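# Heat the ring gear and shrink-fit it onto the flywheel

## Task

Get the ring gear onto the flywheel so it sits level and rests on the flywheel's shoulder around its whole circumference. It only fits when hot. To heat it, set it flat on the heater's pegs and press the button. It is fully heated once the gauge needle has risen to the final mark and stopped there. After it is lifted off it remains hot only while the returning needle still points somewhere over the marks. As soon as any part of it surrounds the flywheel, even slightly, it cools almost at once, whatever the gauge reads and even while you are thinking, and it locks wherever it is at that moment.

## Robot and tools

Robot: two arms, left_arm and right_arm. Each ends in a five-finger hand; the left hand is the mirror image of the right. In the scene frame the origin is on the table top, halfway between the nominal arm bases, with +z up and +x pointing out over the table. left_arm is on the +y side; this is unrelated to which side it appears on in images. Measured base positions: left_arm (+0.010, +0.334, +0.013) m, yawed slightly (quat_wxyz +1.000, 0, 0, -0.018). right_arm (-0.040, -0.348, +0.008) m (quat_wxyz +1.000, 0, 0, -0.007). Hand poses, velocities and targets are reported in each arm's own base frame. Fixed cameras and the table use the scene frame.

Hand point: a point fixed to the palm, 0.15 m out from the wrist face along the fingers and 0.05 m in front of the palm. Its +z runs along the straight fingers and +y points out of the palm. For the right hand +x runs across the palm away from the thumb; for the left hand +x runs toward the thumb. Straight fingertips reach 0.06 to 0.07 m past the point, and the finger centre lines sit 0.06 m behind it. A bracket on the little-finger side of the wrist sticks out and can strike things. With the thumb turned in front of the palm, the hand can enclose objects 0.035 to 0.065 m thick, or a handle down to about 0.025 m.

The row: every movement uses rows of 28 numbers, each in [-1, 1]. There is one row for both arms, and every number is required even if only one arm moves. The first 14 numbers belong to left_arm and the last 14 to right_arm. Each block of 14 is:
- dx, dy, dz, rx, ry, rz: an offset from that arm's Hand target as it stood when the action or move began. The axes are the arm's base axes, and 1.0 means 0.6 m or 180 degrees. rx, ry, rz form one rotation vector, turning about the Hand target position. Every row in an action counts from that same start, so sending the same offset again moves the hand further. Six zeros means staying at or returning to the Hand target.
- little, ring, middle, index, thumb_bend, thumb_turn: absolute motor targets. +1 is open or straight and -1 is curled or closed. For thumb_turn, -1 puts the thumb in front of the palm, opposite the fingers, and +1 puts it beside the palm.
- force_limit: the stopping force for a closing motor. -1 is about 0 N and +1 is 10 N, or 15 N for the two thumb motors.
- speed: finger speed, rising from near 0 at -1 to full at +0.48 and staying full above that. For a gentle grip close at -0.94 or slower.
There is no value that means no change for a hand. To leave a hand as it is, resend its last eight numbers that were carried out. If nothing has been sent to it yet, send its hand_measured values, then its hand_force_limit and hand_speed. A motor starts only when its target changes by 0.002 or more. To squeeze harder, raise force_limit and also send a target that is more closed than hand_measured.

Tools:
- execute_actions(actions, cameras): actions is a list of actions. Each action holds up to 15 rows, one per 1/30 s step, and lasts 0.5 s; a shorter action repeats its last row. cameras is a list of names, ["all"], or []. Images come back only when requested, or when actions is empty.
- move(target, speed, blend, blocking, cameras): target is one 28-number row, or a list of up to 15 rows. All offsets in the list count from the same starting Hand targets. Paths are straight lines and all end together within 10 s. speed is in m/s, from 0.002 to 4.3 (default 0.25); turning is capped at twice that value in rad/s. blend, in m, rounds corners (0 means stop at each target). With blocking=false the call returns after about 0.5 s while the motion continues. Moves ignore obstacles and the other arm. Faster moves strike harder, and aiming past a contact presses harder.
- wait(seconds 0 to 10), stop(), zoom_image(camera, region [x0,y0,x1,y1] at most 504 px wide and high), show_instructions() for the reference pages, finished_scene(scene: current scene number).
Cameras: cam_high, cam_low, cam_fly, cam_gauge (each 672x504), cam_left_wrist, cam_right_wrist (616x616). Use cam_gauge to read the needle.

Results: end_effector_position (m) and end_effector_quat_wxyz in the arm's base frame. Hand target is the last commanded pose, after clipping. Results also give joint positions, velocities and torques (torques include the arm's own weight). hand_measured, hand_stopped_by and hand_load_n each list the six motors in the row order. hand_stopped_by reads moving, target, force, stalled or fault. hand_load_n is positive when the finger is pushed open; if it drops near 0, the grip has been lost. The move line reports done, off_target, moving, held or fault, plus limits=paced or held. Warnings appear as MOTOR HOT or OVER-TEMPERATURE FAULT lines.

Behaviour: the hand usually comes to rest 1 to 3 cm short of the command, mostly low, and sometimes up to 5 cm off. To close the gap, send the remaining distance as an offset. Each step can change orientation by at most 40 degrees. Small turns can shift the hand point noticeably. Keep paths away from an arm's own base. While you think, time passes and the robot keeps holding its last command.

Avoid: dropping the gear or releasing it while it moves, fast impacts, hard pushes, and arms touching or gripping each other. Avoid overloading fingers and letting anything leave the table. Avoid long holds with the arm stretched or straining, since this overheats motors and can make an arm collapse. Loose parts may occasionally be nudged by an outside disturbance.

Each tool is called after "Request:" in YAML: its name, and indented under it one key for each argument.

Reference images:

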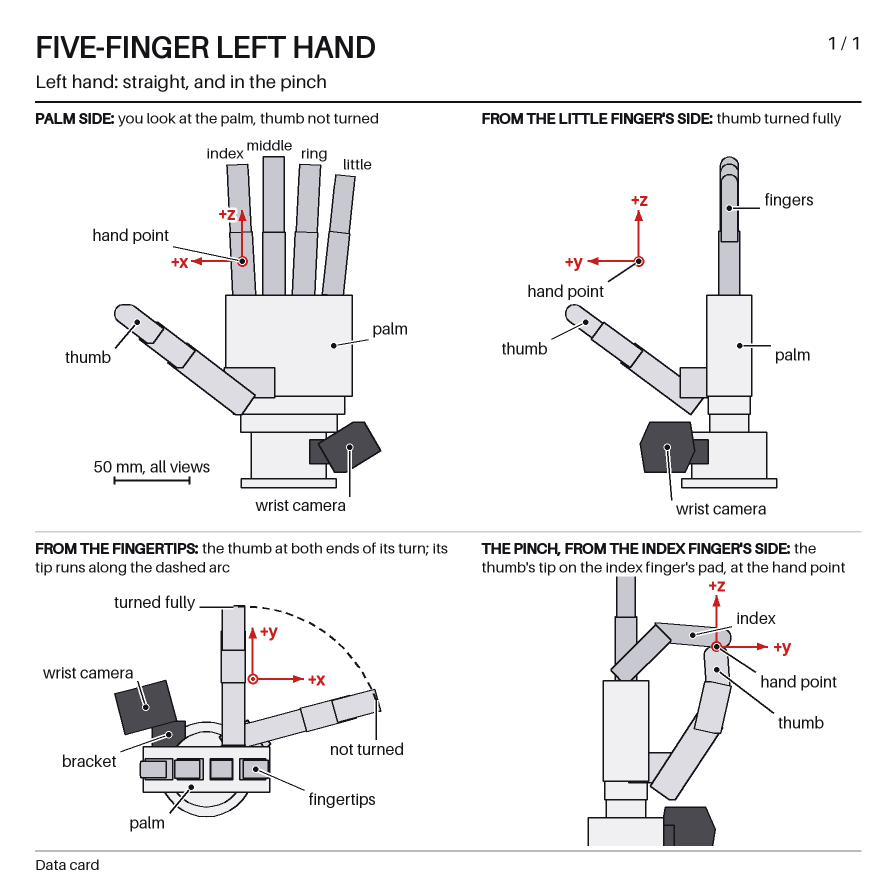

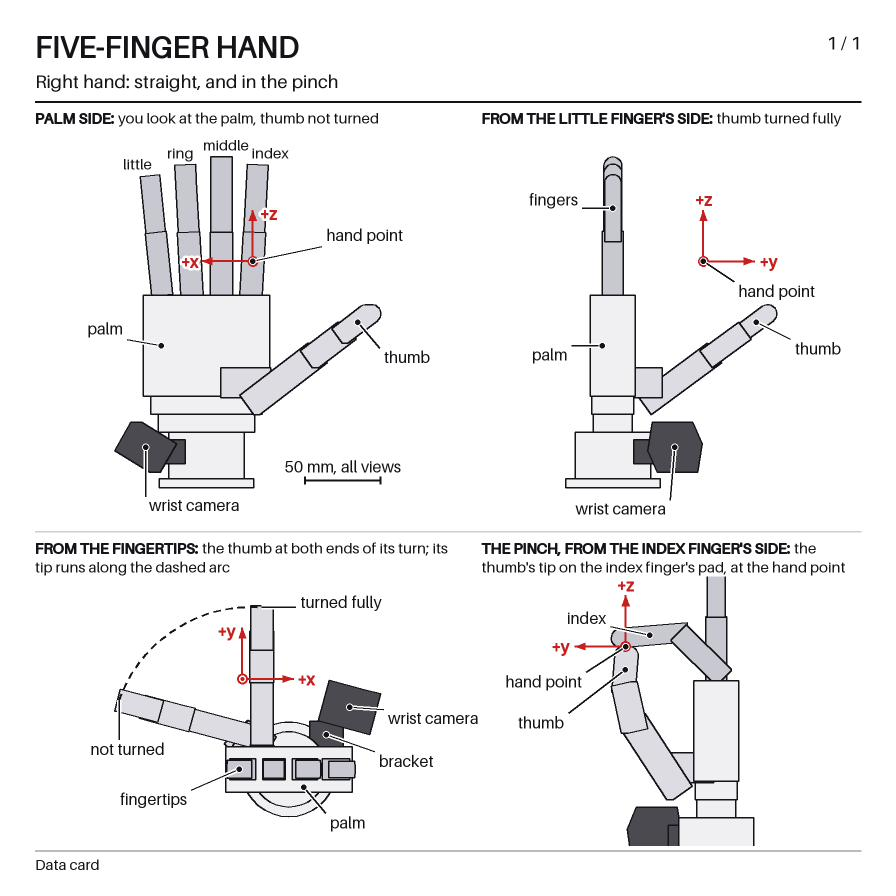

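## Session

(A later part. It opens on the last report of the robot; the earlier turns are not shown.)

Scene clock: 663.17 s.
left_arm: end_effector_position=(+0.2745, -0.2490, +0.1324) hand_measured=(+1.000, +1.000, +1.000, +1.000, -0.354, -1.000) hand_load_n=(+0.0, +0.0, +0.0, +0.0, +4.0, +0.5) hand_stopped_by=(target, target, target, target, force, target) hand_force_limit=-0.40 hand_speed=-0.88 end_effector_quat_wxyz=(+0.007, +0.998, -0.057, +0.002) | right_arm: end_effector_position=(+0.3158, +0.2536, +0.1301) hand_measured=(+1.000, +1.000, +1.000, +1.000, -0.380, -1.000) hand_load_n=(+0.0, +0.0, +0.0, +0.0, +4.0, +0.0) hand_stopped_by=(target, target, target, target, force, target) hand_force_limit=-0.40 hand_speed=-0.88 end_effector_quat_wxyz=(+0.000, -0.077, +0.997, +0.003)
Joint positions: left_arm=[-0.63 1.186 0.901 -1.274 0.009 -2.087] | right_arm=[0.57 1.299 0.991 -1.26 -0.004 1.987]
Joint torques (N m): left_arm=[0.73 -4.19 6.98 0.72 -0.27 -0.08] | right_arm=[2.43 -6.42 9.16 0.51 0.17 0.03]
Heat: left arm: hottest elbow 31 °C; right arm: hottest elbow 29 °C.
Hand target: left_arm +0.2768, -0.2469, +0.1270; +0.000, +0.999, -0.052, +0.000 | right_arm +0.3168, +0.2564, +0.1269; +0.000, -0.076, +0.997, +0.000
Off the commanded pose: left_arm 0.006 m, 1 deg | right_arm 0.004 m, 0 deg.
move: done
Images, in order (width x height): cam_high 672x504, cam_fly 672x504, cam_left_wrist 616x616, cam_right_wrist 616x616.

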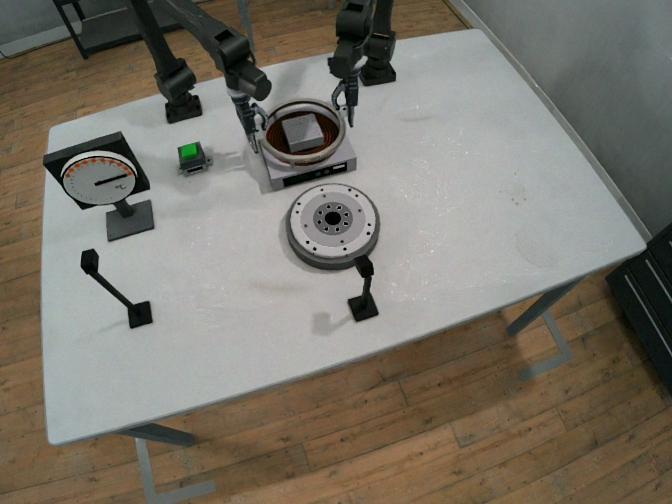

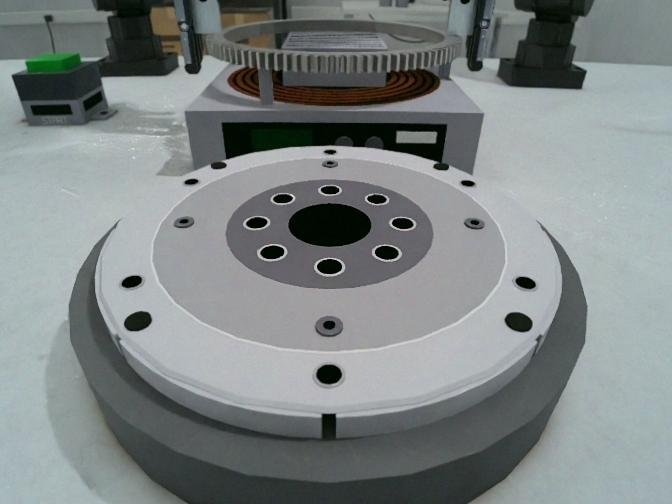

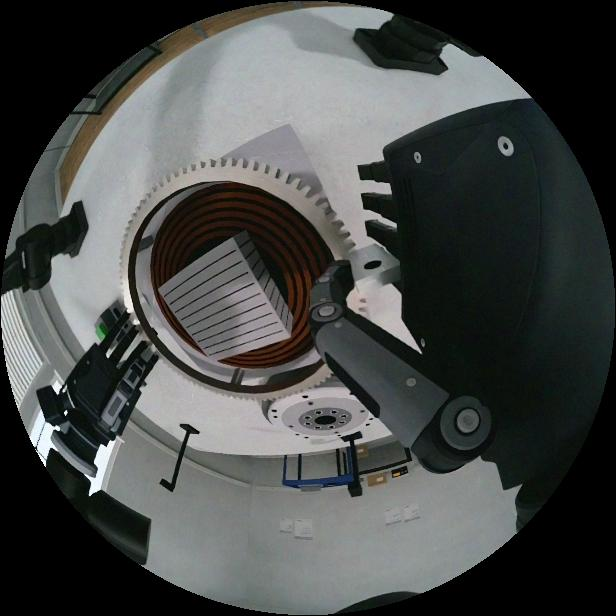

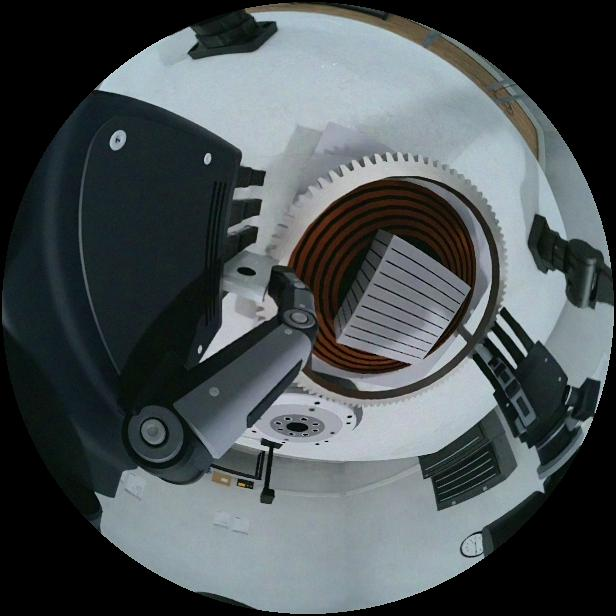

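Request:
move:
  target:
    - [0.0, 0.0, 0.0, 0,0,0, 1,1,1,1,-0.7,-1,0.1,-0.88, 0.0, 0.0, 0.0, 0,0,0, 1,1,1,1,-0.7,-1,0.1,-0.88]
    - [0.0, 0.0, 0.15, 0,0,0, 1,1,1,1,-0.7,-1,0.1,-0.88, 0.0, 0.0, 0.15, 0,0,0, 1,1,1,1,-0.7,-1,0.1,-0.88]
  speed: 0.1
  cameras: ["cam_high", "cam_fly", "cam_gauge", "cam_low"]

Scene clock: 696.20 s.
left_arm: end_effector_position=(+0.2652, -0.2431, +0.1947) hand_measured=(+1.000, +1.000, +1.000, +1.000, -0.390, -1.000) hand_load_n=(+0.0, -0.5, +0.0, +0.0, +0.0, +0.0) hand_stopped_by=(target, target, target, target, force, target) hand_force_limit=0.10 hand_speed=-0.88 end_effector_quat_wxyz=(-0.010, +0.998, -0.060, -0.018) | right_arm: end_effector_position=(+0.3002, +0.2501, +0.1916) hand_measured=(+1.000, +1.000, +1.000, +1.000, -0.394, -1.000) hand_load_n=(+0.0, +0.0, +0.0, +0.0, +0.0, +0.0) hand_stopped_by=(target, target, target, target, force, target) hand_force_limit=0.10 hand_speed=-0.88 end_effector_quat_wxyz=(-0.024, -0.083, +0.996, -0.011)
Joint positions: left_arm=[-0.636 1.159 1.055 -1.508 0.002 -2.087] | right_arm=[0.584 1.262 1.131 -1.493 -0.005 1.988]
Joint torques (N m): left_arm=[1.08 -5.54 11 0.03 0.01 -0.08] | right_arm=[1.32 -7.18 14.58 -0.14 0.22 0.07]
Heat: left arm: hottest elbow 31 °C; right arm: hottest elbow 29 °C.
Hand target: left_arm +0.2768, -0.2468, +0.2169; +0.000, +0.999, -0.052, +0.000 | right_arm +0.3169, +0.2565, +0.2171; +0.000, -0.076, +0.997, +0.000
Off the commanded pose: left_arm 0.025 m, 3 deg | right_arm 0.031 m, 3 deg.
move: off_target (left_arm, right_arm)
Images, in order (width x height): cam_high 672x504, cam_low 672x504, cam_fly 672x504, cam_gauge 672x504.

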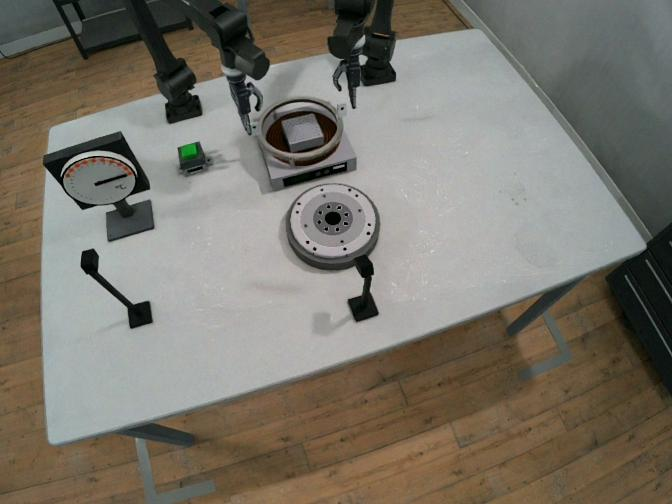

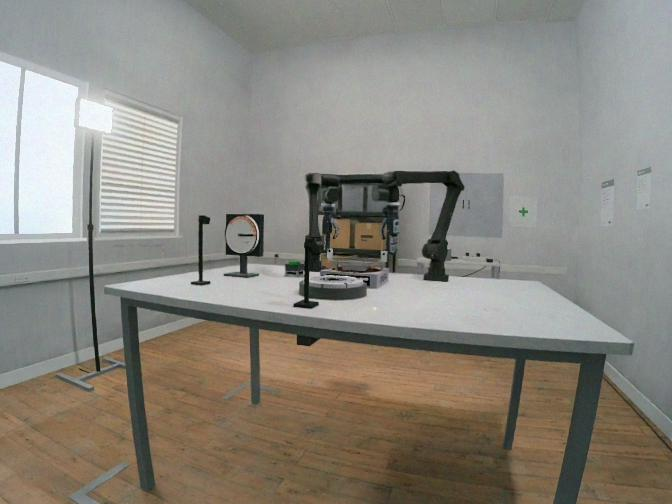

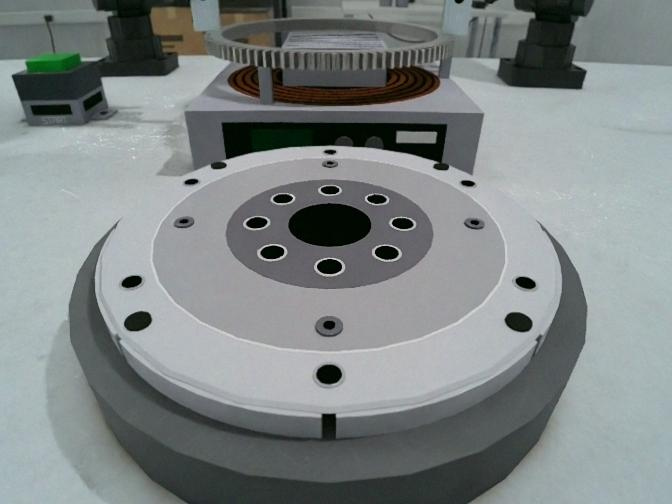

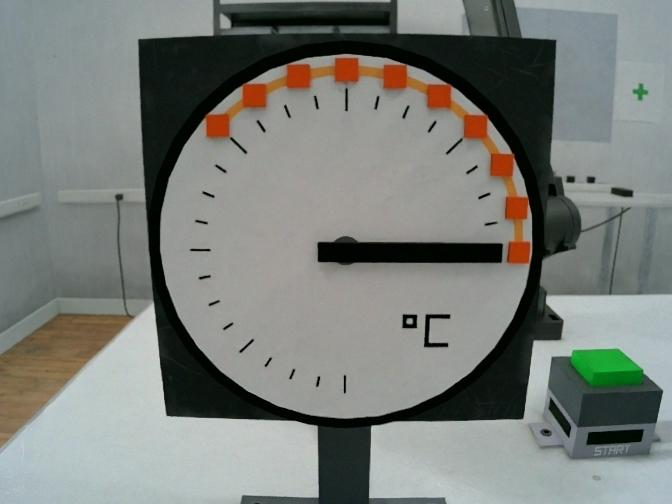

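Request:
move:
  target: [0.0, 0.0, 0.0, 0,0,0, 1,1,1,1,0.3,-1,0.1,-0.5, 0.0, 0.0, 0.0, 0,0,0, 1,1,1,1,0.3,-1,0.1,-0.5]
  speed: 0.1
  cameras: ["cam_high", "cam_fly", "cam_left_wrist", "cam_right_wrist"]

Request:
zoom_image:
  camera: "cam_left_wrist"
  region: [240, 150, 400, 310]

Request:
zoom_image:
  camera: "cam_right_wrist"
  region: [220, 150, 380, 310]

Request:
zoom_image:
  camera: "cam_fly"
  region: [180, 0, 480, 120]

Request:
zoom_image:
  camera: "cam_high"
  region: [220, 60, 380, 180]

Scene clock: 723.73 s.
left_arm: end_effector_position=(+0.2652, -0.2430, +0.1947) hand_measured=(+1.000, +1.000, +1.000, +1.000, +0.300, -1.000) hand_load_n=(+0.0, +0.0, +0.0, +0.0, +0.0, +0.0) hand_stopped_by=(target, target, target, target, target, target) hand_force_limit=0.10 hand_speed=-0.50 end_effector_quat_wxyz=(-0.011, +0.998, -0.060, -0.018) | right_arm: end_effector_position=(+0.3001, +0.2501, +0.1916) hand_measured=(+1.000, +1.000, +1.000, +1.000, +0.300, -1.000) hand_load_n=(+0.0, +0.0, +0.0, +0.0, +0.0, +0.0) hand_stopped_by=(target, target, target, target, target, target) hand_force_limit=0.10 hand_speed=-0.50 end_effector_quat_wxyz=(-0.025, -0.083, +0.996, -0.011)
Joint positions: left_arm=[-0.636 1.159 1.055 -1.508 0.002 -2.087] | right_arm=[0.584 1.262 1.131 -1.493 -0.005 1.988]
Joint torques (N m): left_arm=[1.08 -5.42 11 -0.01 0.02 -0.07] | right_arm=[0.85 -6.77 14.56 -0.18 0.23 0.06]
Heat: left arm: hottest elbow 32 °C; right arm: hottest elbow 30 °C.
Hand target: left_arm +0.2767, -0.2468, +0.2169; +0.000, +0.999, -0.052, +0.000 | right_arm +0.3168, +0.2565, +0.2171; +0.000, -0.076, +0.997, +0.000
Off the commanded pose: left_arm 0.025 m, 3 deg | right_arm 0.031 m, 3 deg.
move: off_target (left_arm, right_arm)
Images, in order (width x height): cam_high 672x504, cam_fly 672x504, cam_left_wrist 616x616, cam_right_wrist 616x616.

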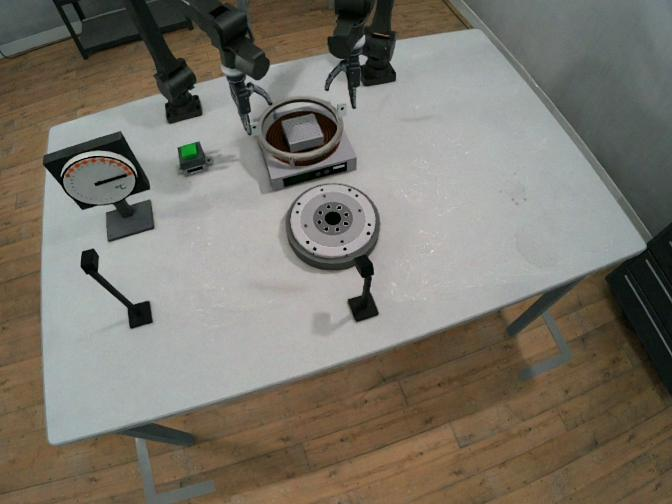

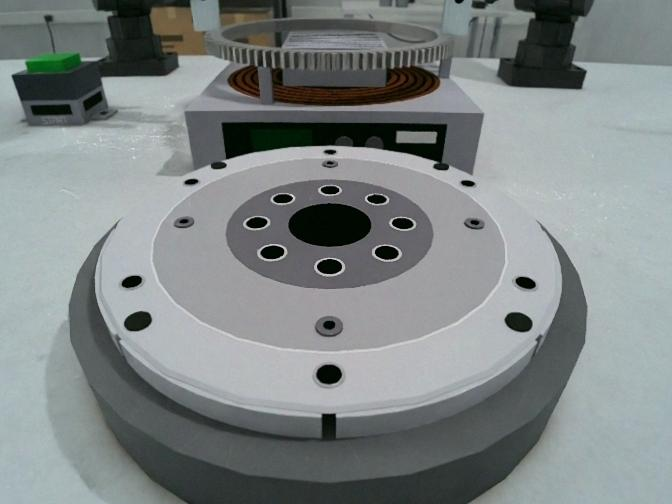

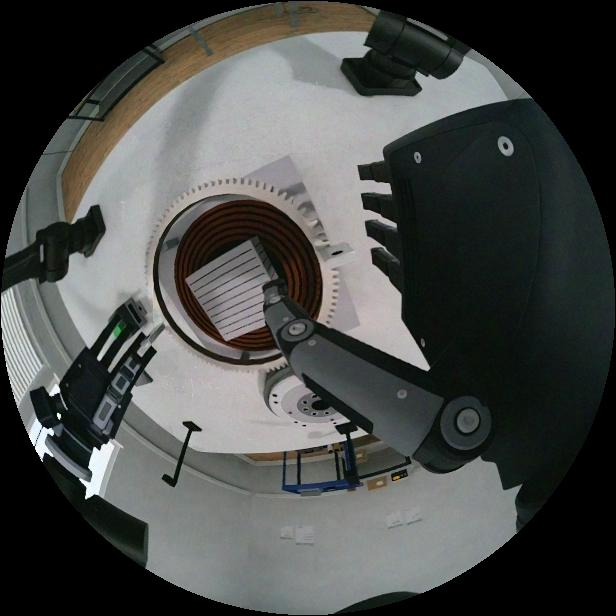

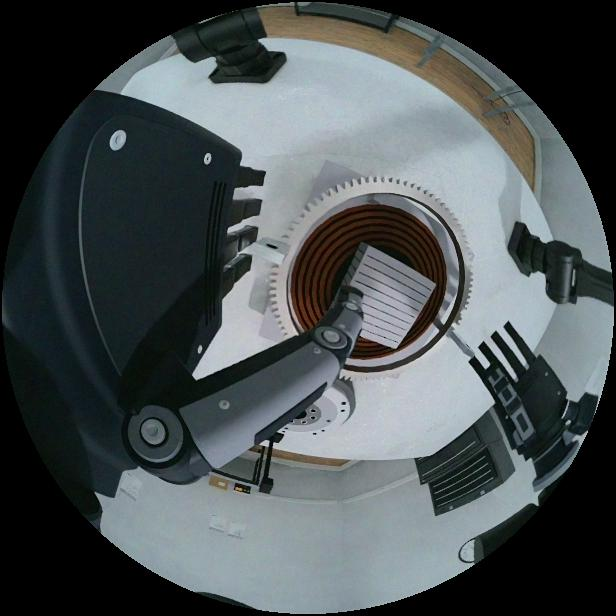

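Scaled by 3.150 from the camera's 616x616 image, which has a finer 880x880 frame.

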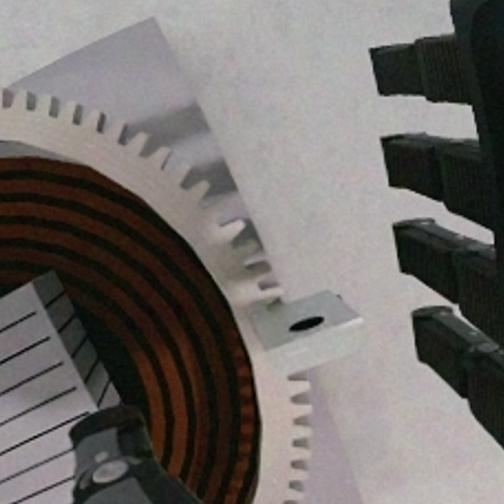

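Scaled by 3.150 from the camera's 616x616 image, which has a finer 880x880 frame.

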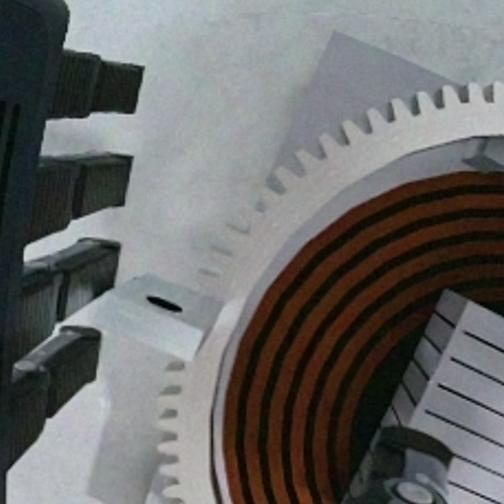

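Scaled by 1.680.

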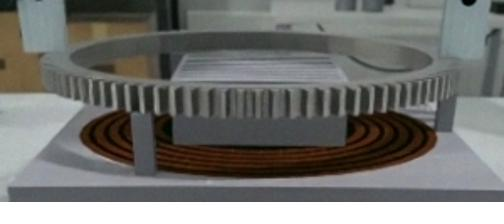

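Scaled by 3.150.

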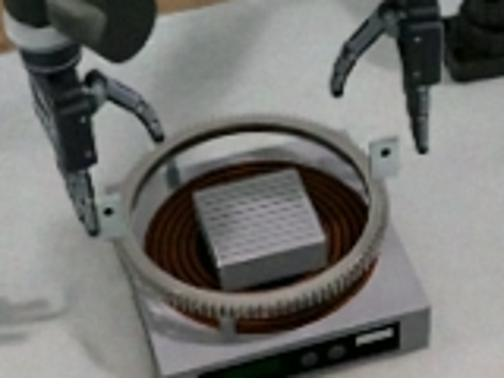

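Request:
move:
  target:
    - [0.0, 0.015, 0.0, 0,0,0, 1,1,1,1,0.3,-1,0.1,-0.5, 0.0, -0.0192, 0.0, 0,0,0, 1,1,1,1,0.3,-1,0.1,-0.5]
    - [0.002, 0.0063, -0.178, 0,0,0, 1,1,1,1,0.3,-1,0.1,-0.5, -0.0113, -0.0158, -0.1818, 0,0,0, 1,1,1,1,0.3,-1,0.1,-0.5]
    - [0.0167, -0.0083, -0.1037, 0,0,0, 1,1,1,1,0.3,-1,0.1,-0.5, 0.0115, -0.0018, -0.101, 0,0,0, 1,1,1,1,0.3,-1,0.1,-0.5]
  speed: 0.12
  blend: [0.005, 0.0, 0.0]
  cameras: ["cam_high", "cam_fly", "cam_gauge", "cam_left_wrist", "cam_right_wrist"]

Request:
zoom_image:
  camera: "cam_left_wrist"
  region: [260, 170, 420, 330]

Request:
zoom_image:
  camera: "cam_right_wrist"
  region: [200, 170, 360, 330]

Request:
zoom_image:
  camera: "cam_fly"
  region: [150, 0, 510, 120]

Scene clock: 772.20 s.
left_arm: end_effector_position=(+0.2776, -0.2423, +0.1405) hand_measured=(+1.000, +1.000, +1.000, +1.000, +0.300, -1.000) hand_load_n=(+0.0, +0.0, +0.0, +0.0, +0.0, +0.5) hand_stopped_by=(target, target, target, target, target, target) hand_force_limit=0.10 hand_speed=-0.50 end_effector_quat_wxyz=(-0.005, +0.999, -0.050, -0.009) | right_arm: end_effector_position=(+0.3071, +0.2447, +0.1380) hand_measured=(+1.000, +1.000, +1.000, +1.000, +0.300, -1.000) hand_load_n=(+0.0, +0.0, +0.0, +0.0, +0.0, +0.0) hand_stopped_by=(target, target, target, target, target, target) hand_force_limit=0.10 hand_speed=-0.50 end_effector_quat_wxyz=(-0.017, -0.076, +0.997, -0.008)
Joint positions: left_arm=[-0.615 1.196 0.936 -1.332 0.001 -2.085] | right_arm=[0.564 1.286 1.007 -1.328 -0.002 1.983]
Joint torques (N m): left_arm=[0.03 -4.37 10.52 0.03 0.09 -0.04] | right_arm=[2.02 -6.12 14.19 -0.14 0.13 -0.02]
Heat: left arm: hottest elbow 34 °C; right arm: hottest elbow 32 °C.
Hand target: left_arm +0.2868, -0.2519, +0.1548; +0.000, +0.999, -0.052, +0.000 | right_arm +0.3236, +0.2554, +0.1564; +0.000, -0.076, +0.997, +0.000
Off the commanded pose: left_arm 0.019 m, 1 deg | right_arm 0.027 m, 2 deg.
move: off_target (left_arm, right_arm)
Images, in order (width x height): cam_high 672x504, cam_fly 672x504, cam_gauge 672x504, cam_left_wrist 616x616, cam_right_wrist 616x616.

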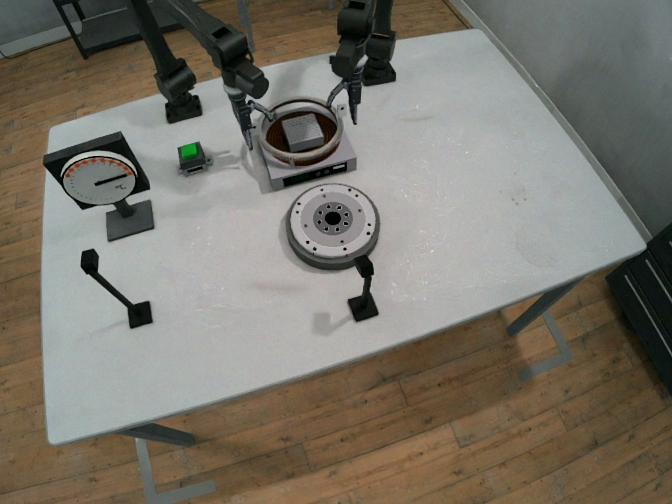

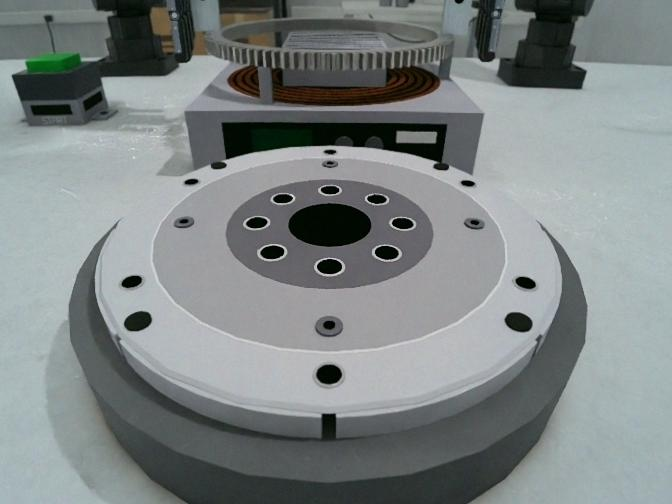

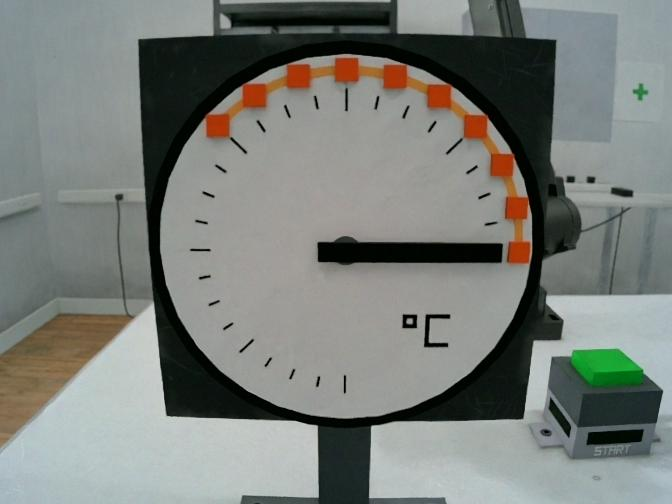

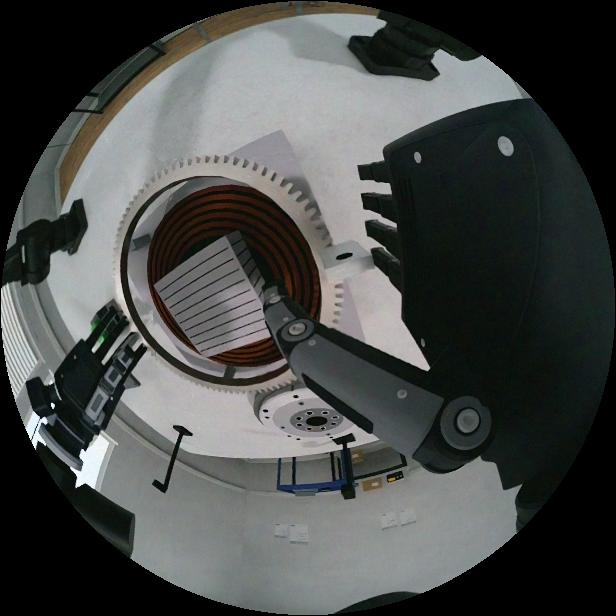

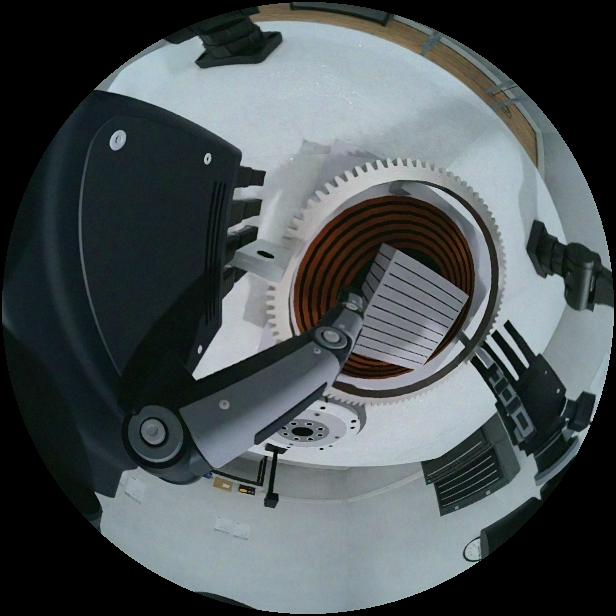

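Scaled by 3.150 from the camera's 616x616 image, which has a finer 880x880 frame.

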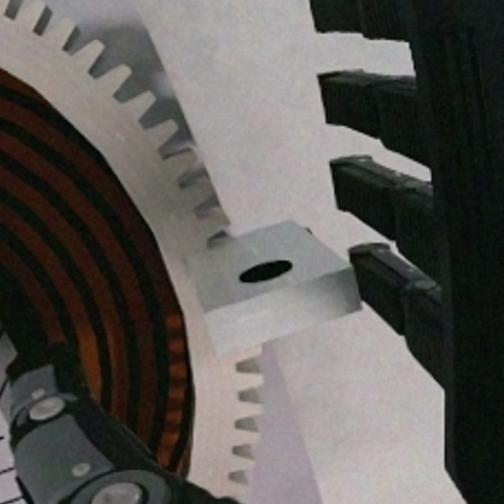

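Scaled by 3.150 from the camera's 616x616 image, which has a finer 880x880 frame.

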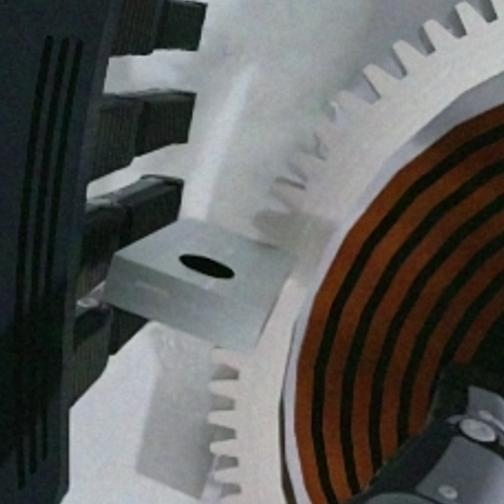

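Scaled by 1.400.

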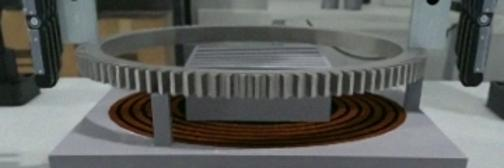

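Request:
move:
  target:
    - [-0.0205, 0.0148, -0.078, 0,0,0, 1,1,1,1,0.3,-1,0.1,-0.5, -0.0335, -0.014, -0.084, 0,0,0, 1,1,1,1,0.3,-1,0.1,-0.5]
    - [-0.006, -0.0068, -0.0155, 0,0,0, 1,1,1,1,0.3,-1,0.1,-0.5, -0.0118, 0.0018, -0.0132, 0,0,0, 1,1,1,1,0.3,-1,0.1,-0.5]
  speed: 0.12
  cameras: ["cam_fly", "cam_left_wrist", "cam_right_wrist"]

Request:
zoom_image:
  camera: "cam_left_wrist"
  region: [260, 170, 420, 330]

Request:
zoom_image:
  camera: "cam_right_wrist"
  region: [200, 170, 360, 330]

Request:
zoom_image:
  camera: "cam_fly"
  region: [150, 0, 510, 120]

Scene clock: 801.80 s.
left_arm: end_effector_position=(+0.2739, -0.2460, +0.1332) hand_measured=(+1.000, +1.000, +1.000, +1.000, +0.300, -1.000) hand_load_n=(+0.0, +0.0, +0.0, +0.0, +0.0, +0.0) hand_stopped_by=(target, target, target, target, target, target) hand_force_limit=0.10 hand_speed=-0.50 end_effector_quat_wxyz=(-0.004, +0.999, -0.052, -0.006) | right_arm: end_effector_position=(+0.3017, +0.2418, +0.1295) hand_measured=(+1.000, +1.000, +1.000, +1.000, +0.300, -1.000) hand_load_n=(+0.0, +0.0, +0.0, +0.0, +0.0, +0.0) hand_stopped_by=(target, target, target, target, target, target) hand_force_limit=0.10 hand_speed=-0.50 end_effector_quat_wxyz=(-0.017, -0.075, +0.997, -0.008)
Joint positions: left_arm=[-0.631 1.196 0.916 -1.306 0.001 -2.097] | right_arm=[0.566 1.277 0.976 -1.307 -0.001 1.987]
Joint torques (N m): left_arm=[-0.09 -3.84 10.51 0.02 0.09 -0.08] | right_arm=[2.67 -5.89 14.17 -0.12 0.06 0.04]
Heat: left arm: hottest elbow 35 °C; right arm: hottest elbow 33 °C.
Hand target: left_arm +0.2832, -0.2559, +0.1455; +0.000, +0.999, -0.052, +0.000 | right_arm +0.3165, +0.2566, +0.1484; +0.000, -0.076, +0.997, +0.000
Off the commanded pose: left_arm 0.018 m, 1 deg | right_arm 0.028 m, 2 deg.
move: off_target (left_arm, right_arm)
Images, in order (width x height): cam_fly 672x504, cam_left_wrist 616x616, cam_right_wrist 616x616.

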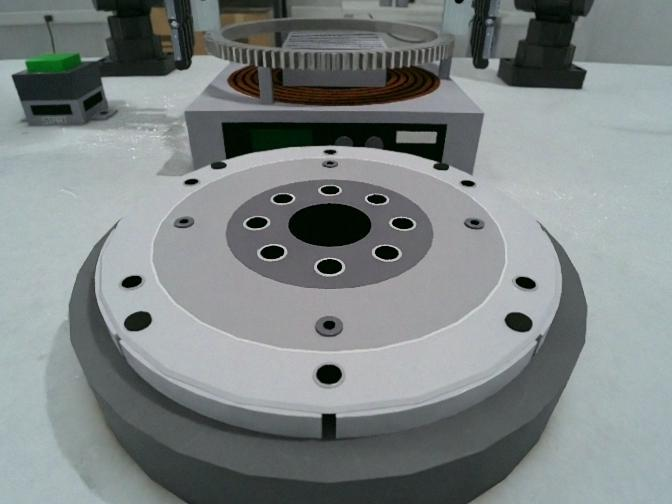

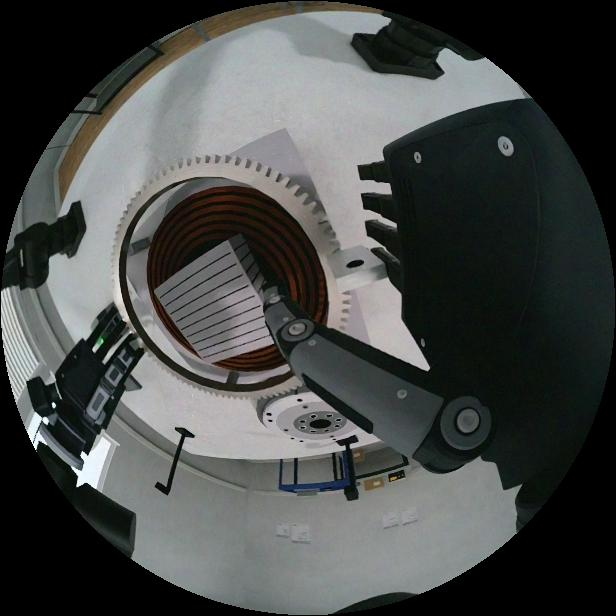

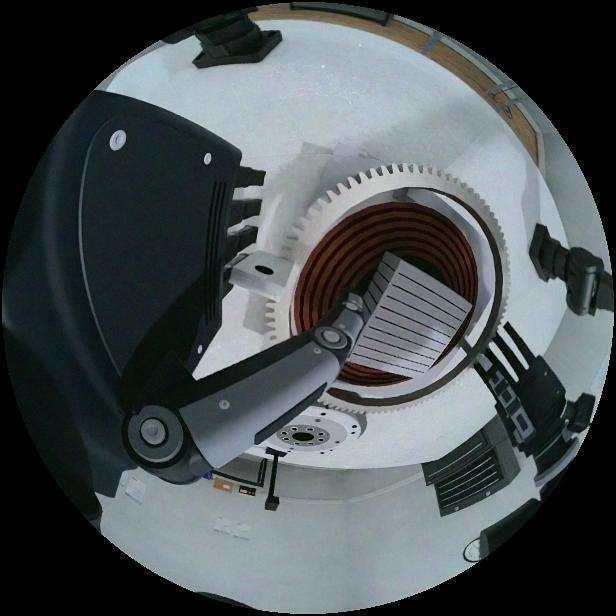

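Scaled by 3.150 from the camera's 616x616 image, which has a finer 880x880 frame.

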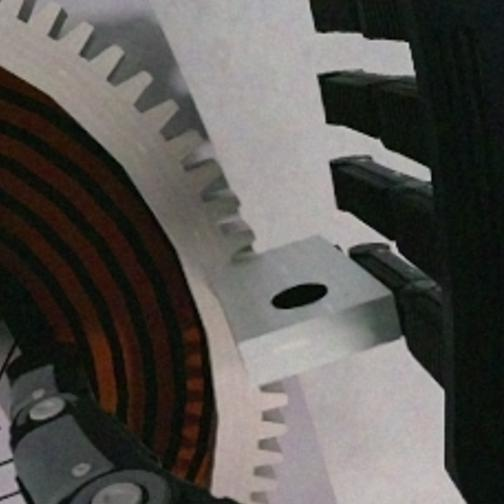

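Scaled by 3.150 from the camera's 616x616 image, which has a finer 880x880 frame.

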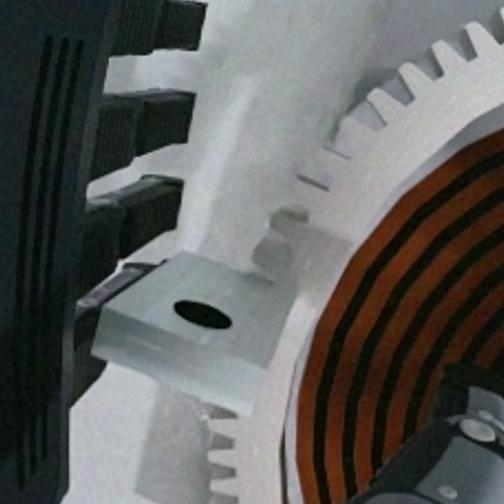

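Scaled by 1.400.

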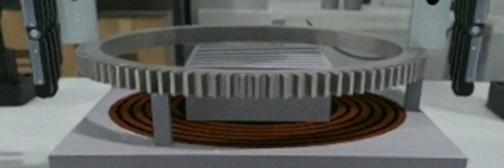

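Request:
move:
  target:
    - [0.0, 0.0, 0.0, 0,0,0, 1,1,1,1,-0.8,-1,-0.4,-0.88, 0.0, 0.0, 0.0, 0,0,0, 1,1,1,1,-0.8,-1,-0.4,-0.88]
    - [0.0, 0.0, 0.0, 0,0,0, 1,1,1,1,-0.7,-1,0.75,-0.9, 0.0, 0.0, 0.0, 0,0,0, 1,1,1,1,-0.7,-1,0.75,-0.9]
  speed: 0.1
  cameras: ["cam_left_wrist", "cam_right_wrist"]

Request:
zoom_image:
  camera: "cam_left_wrist"
  region: [260, 170, 420, 330]

Request:
zoom_image:
  camera: "cam_right_wrist"
  region: [200, 170, 360, 330]

Scene clock: 819.43 s.
left_arm: end_effector_position=(+0.2698, -0.2544, +0.1339) hand_measured=(+1.000, +1.000, +1.000, +1.000, -0.400, -1.000) hand_load_n=(+0.0, +0.0, +0.0, +0.0, +12.5, +1.5) hand_stopped_by=(target, target, target, target, force, target) hand_force_limit=0.75 hand_speed=-0.90 end_effector_quat_wxyz=(+0.002, +0.998, -0.060, -0.011) | right_arm: end_effector_position=(+0.2988, +0.2481, +0.1292) hand_measured=(+1.000, +1.000, +1.000, +1.000, -0.402, -1.000) hand_load_n=(+0.0, +0.0, +0.0, +0.0, +12.5, +1.5) hand_stopped_by=(target, target, target, target, force, target) hand_force_limit=0.75 hand_speed=-0.90 end_effector_quat_wxyz=(-0.020, -0.081, +0.996, -0.005)
Joint positions: left_arm=[-0.648 1.203 0.922 -1.306 0.017 -2.098] | right_arm=[0.579 1.284 0.98 -1.308 -0.011 1.987]
Joint torques (N m): left_arm=[1.14 -4.54 10.04 0.06 -0.56 -0.09] | right_arm=[1.55 -7.18 13.74 -0.27 0.53 0.07]
Heat: left arm: hottest elbow 35 °C; right arm: hottest elbow 36 °C.
Hand target: left_arm +0.2832, -0.2560, +0.1455; +0.000, +0.999, -0.052, +0.000 | right_arm +0.3165, +0.2565, +0.1484; +0.000, -0.076, +0.997, +0.000
Off the commanded pose: left_arm 0.018 m, 2 deg | right_arm 0.027 m, 2 deg.
move: off_target (left_arm, right_arm); target 2's new numbers were sent with right_arm's hand 0.027 m and 2 deg from that target
Images, in order (width x height): cam_left_wrist 616x616, cam_right_wrist 616x616.

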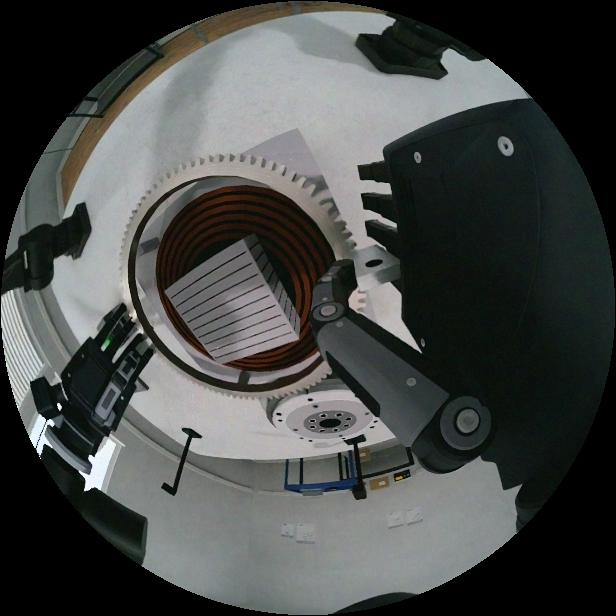

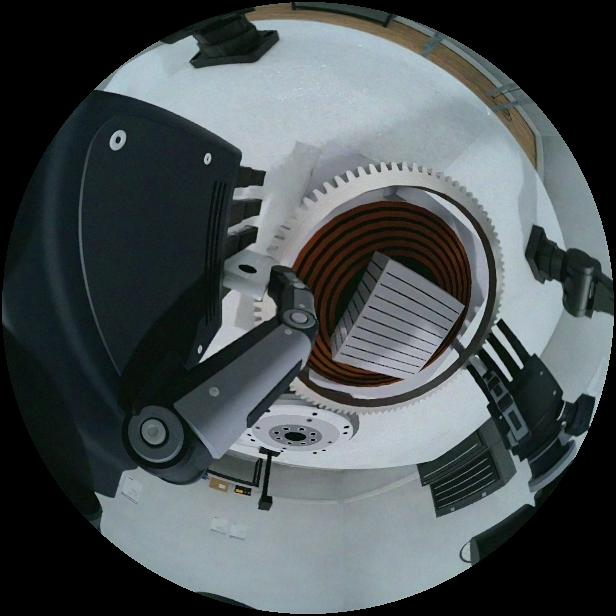

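Scaled by 3.150 from the camera's 616x616 image, which has a finer 880x880 frame.

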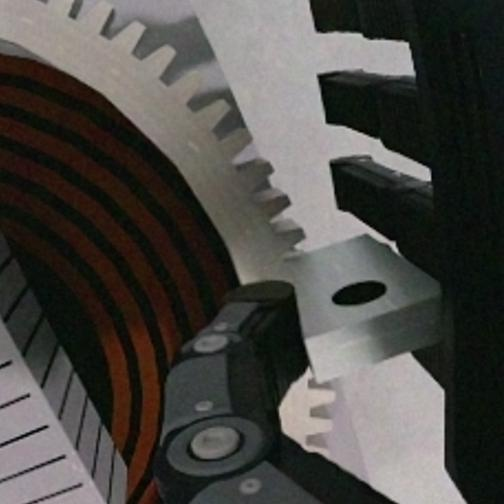

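Scaled by 3.150 from the camera's 616x616 image, which has a finer 880x880 frame.

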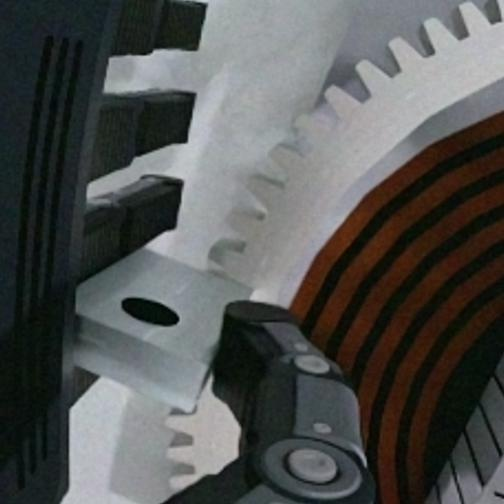

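Request:
move:
  target: [0.0, 0.0, 0.13, 0,0,0, 1,1,1,1,-0.7,-1,0.75,-0.9, 0.0, 0.0, 0.13, 0,0,0, 1,1,1,1,-0.7,-1,0.75,-0.9]
  speed: 0.1
  cameras: ["cam_fly", "cam_gauge", "cam_left_wrist", "cam_right_wrist"]

Scene clock: 825.93 s.
left_arm: end_effector_position=(+0.2717, -0.2523, +0.2010) hand_measured=(+1.000, +1.000, +1.000, +1.000, -0.404, -1.000) hand_load_n=(+0.0, +0.0, +0.0, +0.0, +0.0, +0.0) hand_stopped_by=(target, target, target, target, force, target) hand_force_limit=0.75 hand_speed=-0.90 end_effector_quat_wxyz=(-0.011, +0.998, -0.060, -0.018) | right_arm: end_effector_position=(+0.3029, +0.2487, +0.2039) hand_measured=(+1.000, +1.000, +1.000, +1.000, -0.406, -1.000) hand_load_n=(+0.0, +0.0, -0.5, +0.0, +0.0, +0.0) hand_stopped_by=(target, target, target, target, force, target) hand_force_limit=0.75 hand_speed=-0.90 end_effector_quat_wxyz=(-0.019, -0.081, +0.996, -0.012)
Joint positions: left_arm=[-0.648 1.187 1.093 -1.519 0.002 -2.099] | right_arm=[0.582 1.256 1.158 -1.518 0.003 1.991]
Joint torques (N m): left_arm=[1.2 -5.71 10.97 -0.03 0.01 -0.08] | right_arm=[1.44 -7 14.22 -0.12 -0.12 -0.01]
Heat: left arm: hottest elbow 35 °C; right arm: hottest elbow 35 °C.
Hand target: left_arm +0.2832, -0.2559, +0.2234; +0.000, +0.999, -0.052, +0.000 | right_arm +0.3165, +0.2566, +0.2265; +0.000, -0.076, +0.997, +0.000
Off the commanded pose: left_arm 0.025 m, 3 deg | right_arm 0.027 m, 3 deg.
move: off_target (left_arm, right_arm)
Images, in order (width x height): cam_fly 672x504, cam_gauge 672x504, cam_left_wrist 616x616, cam_right_wrist 616x616.

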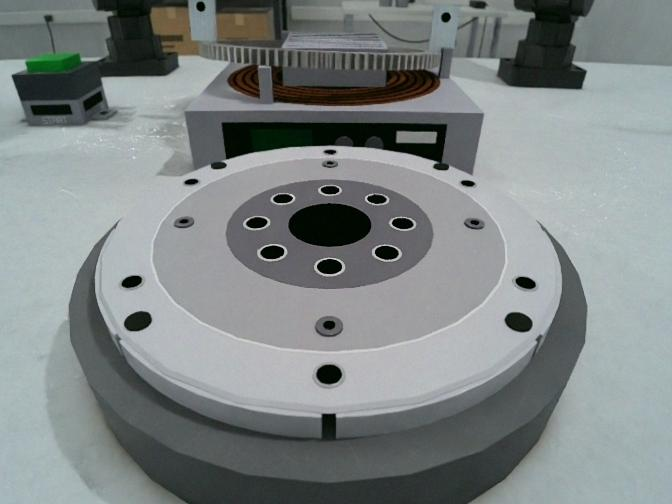

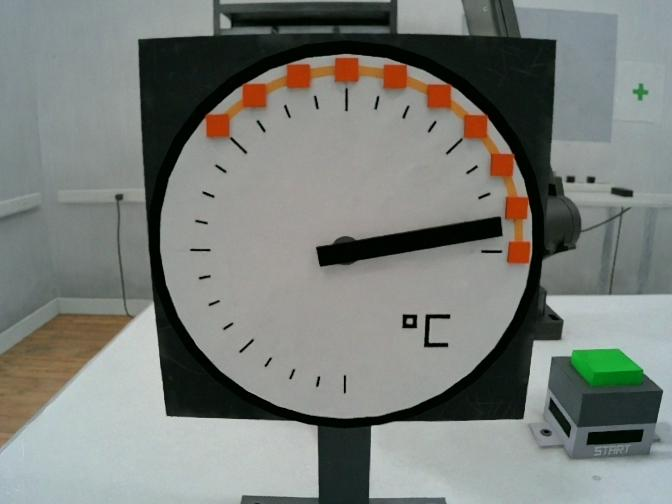

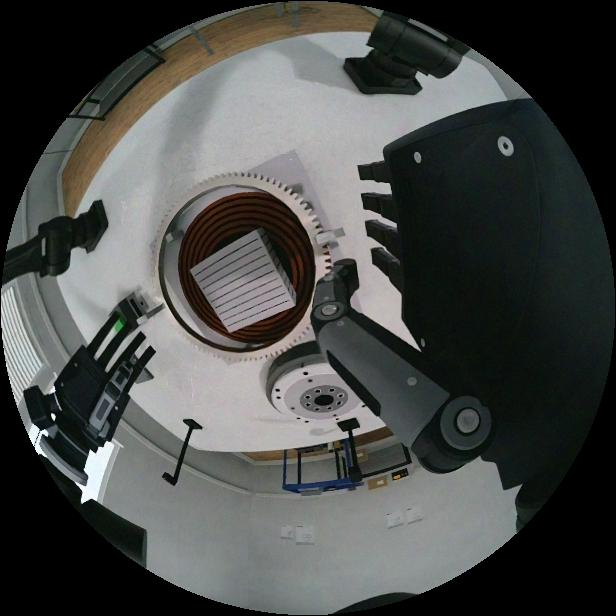

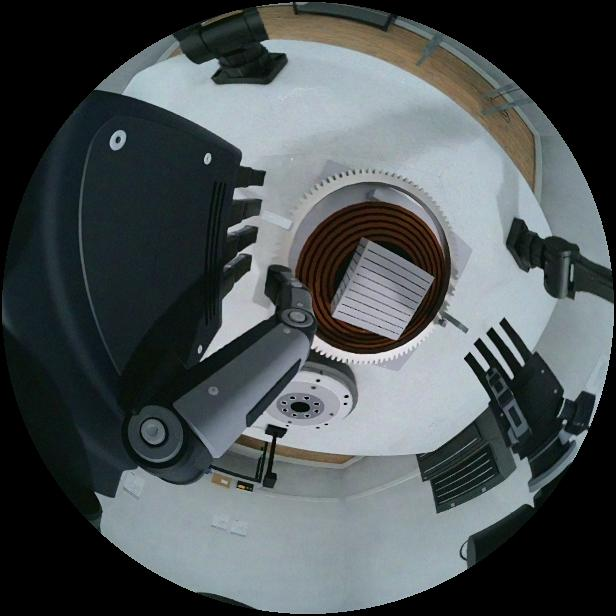

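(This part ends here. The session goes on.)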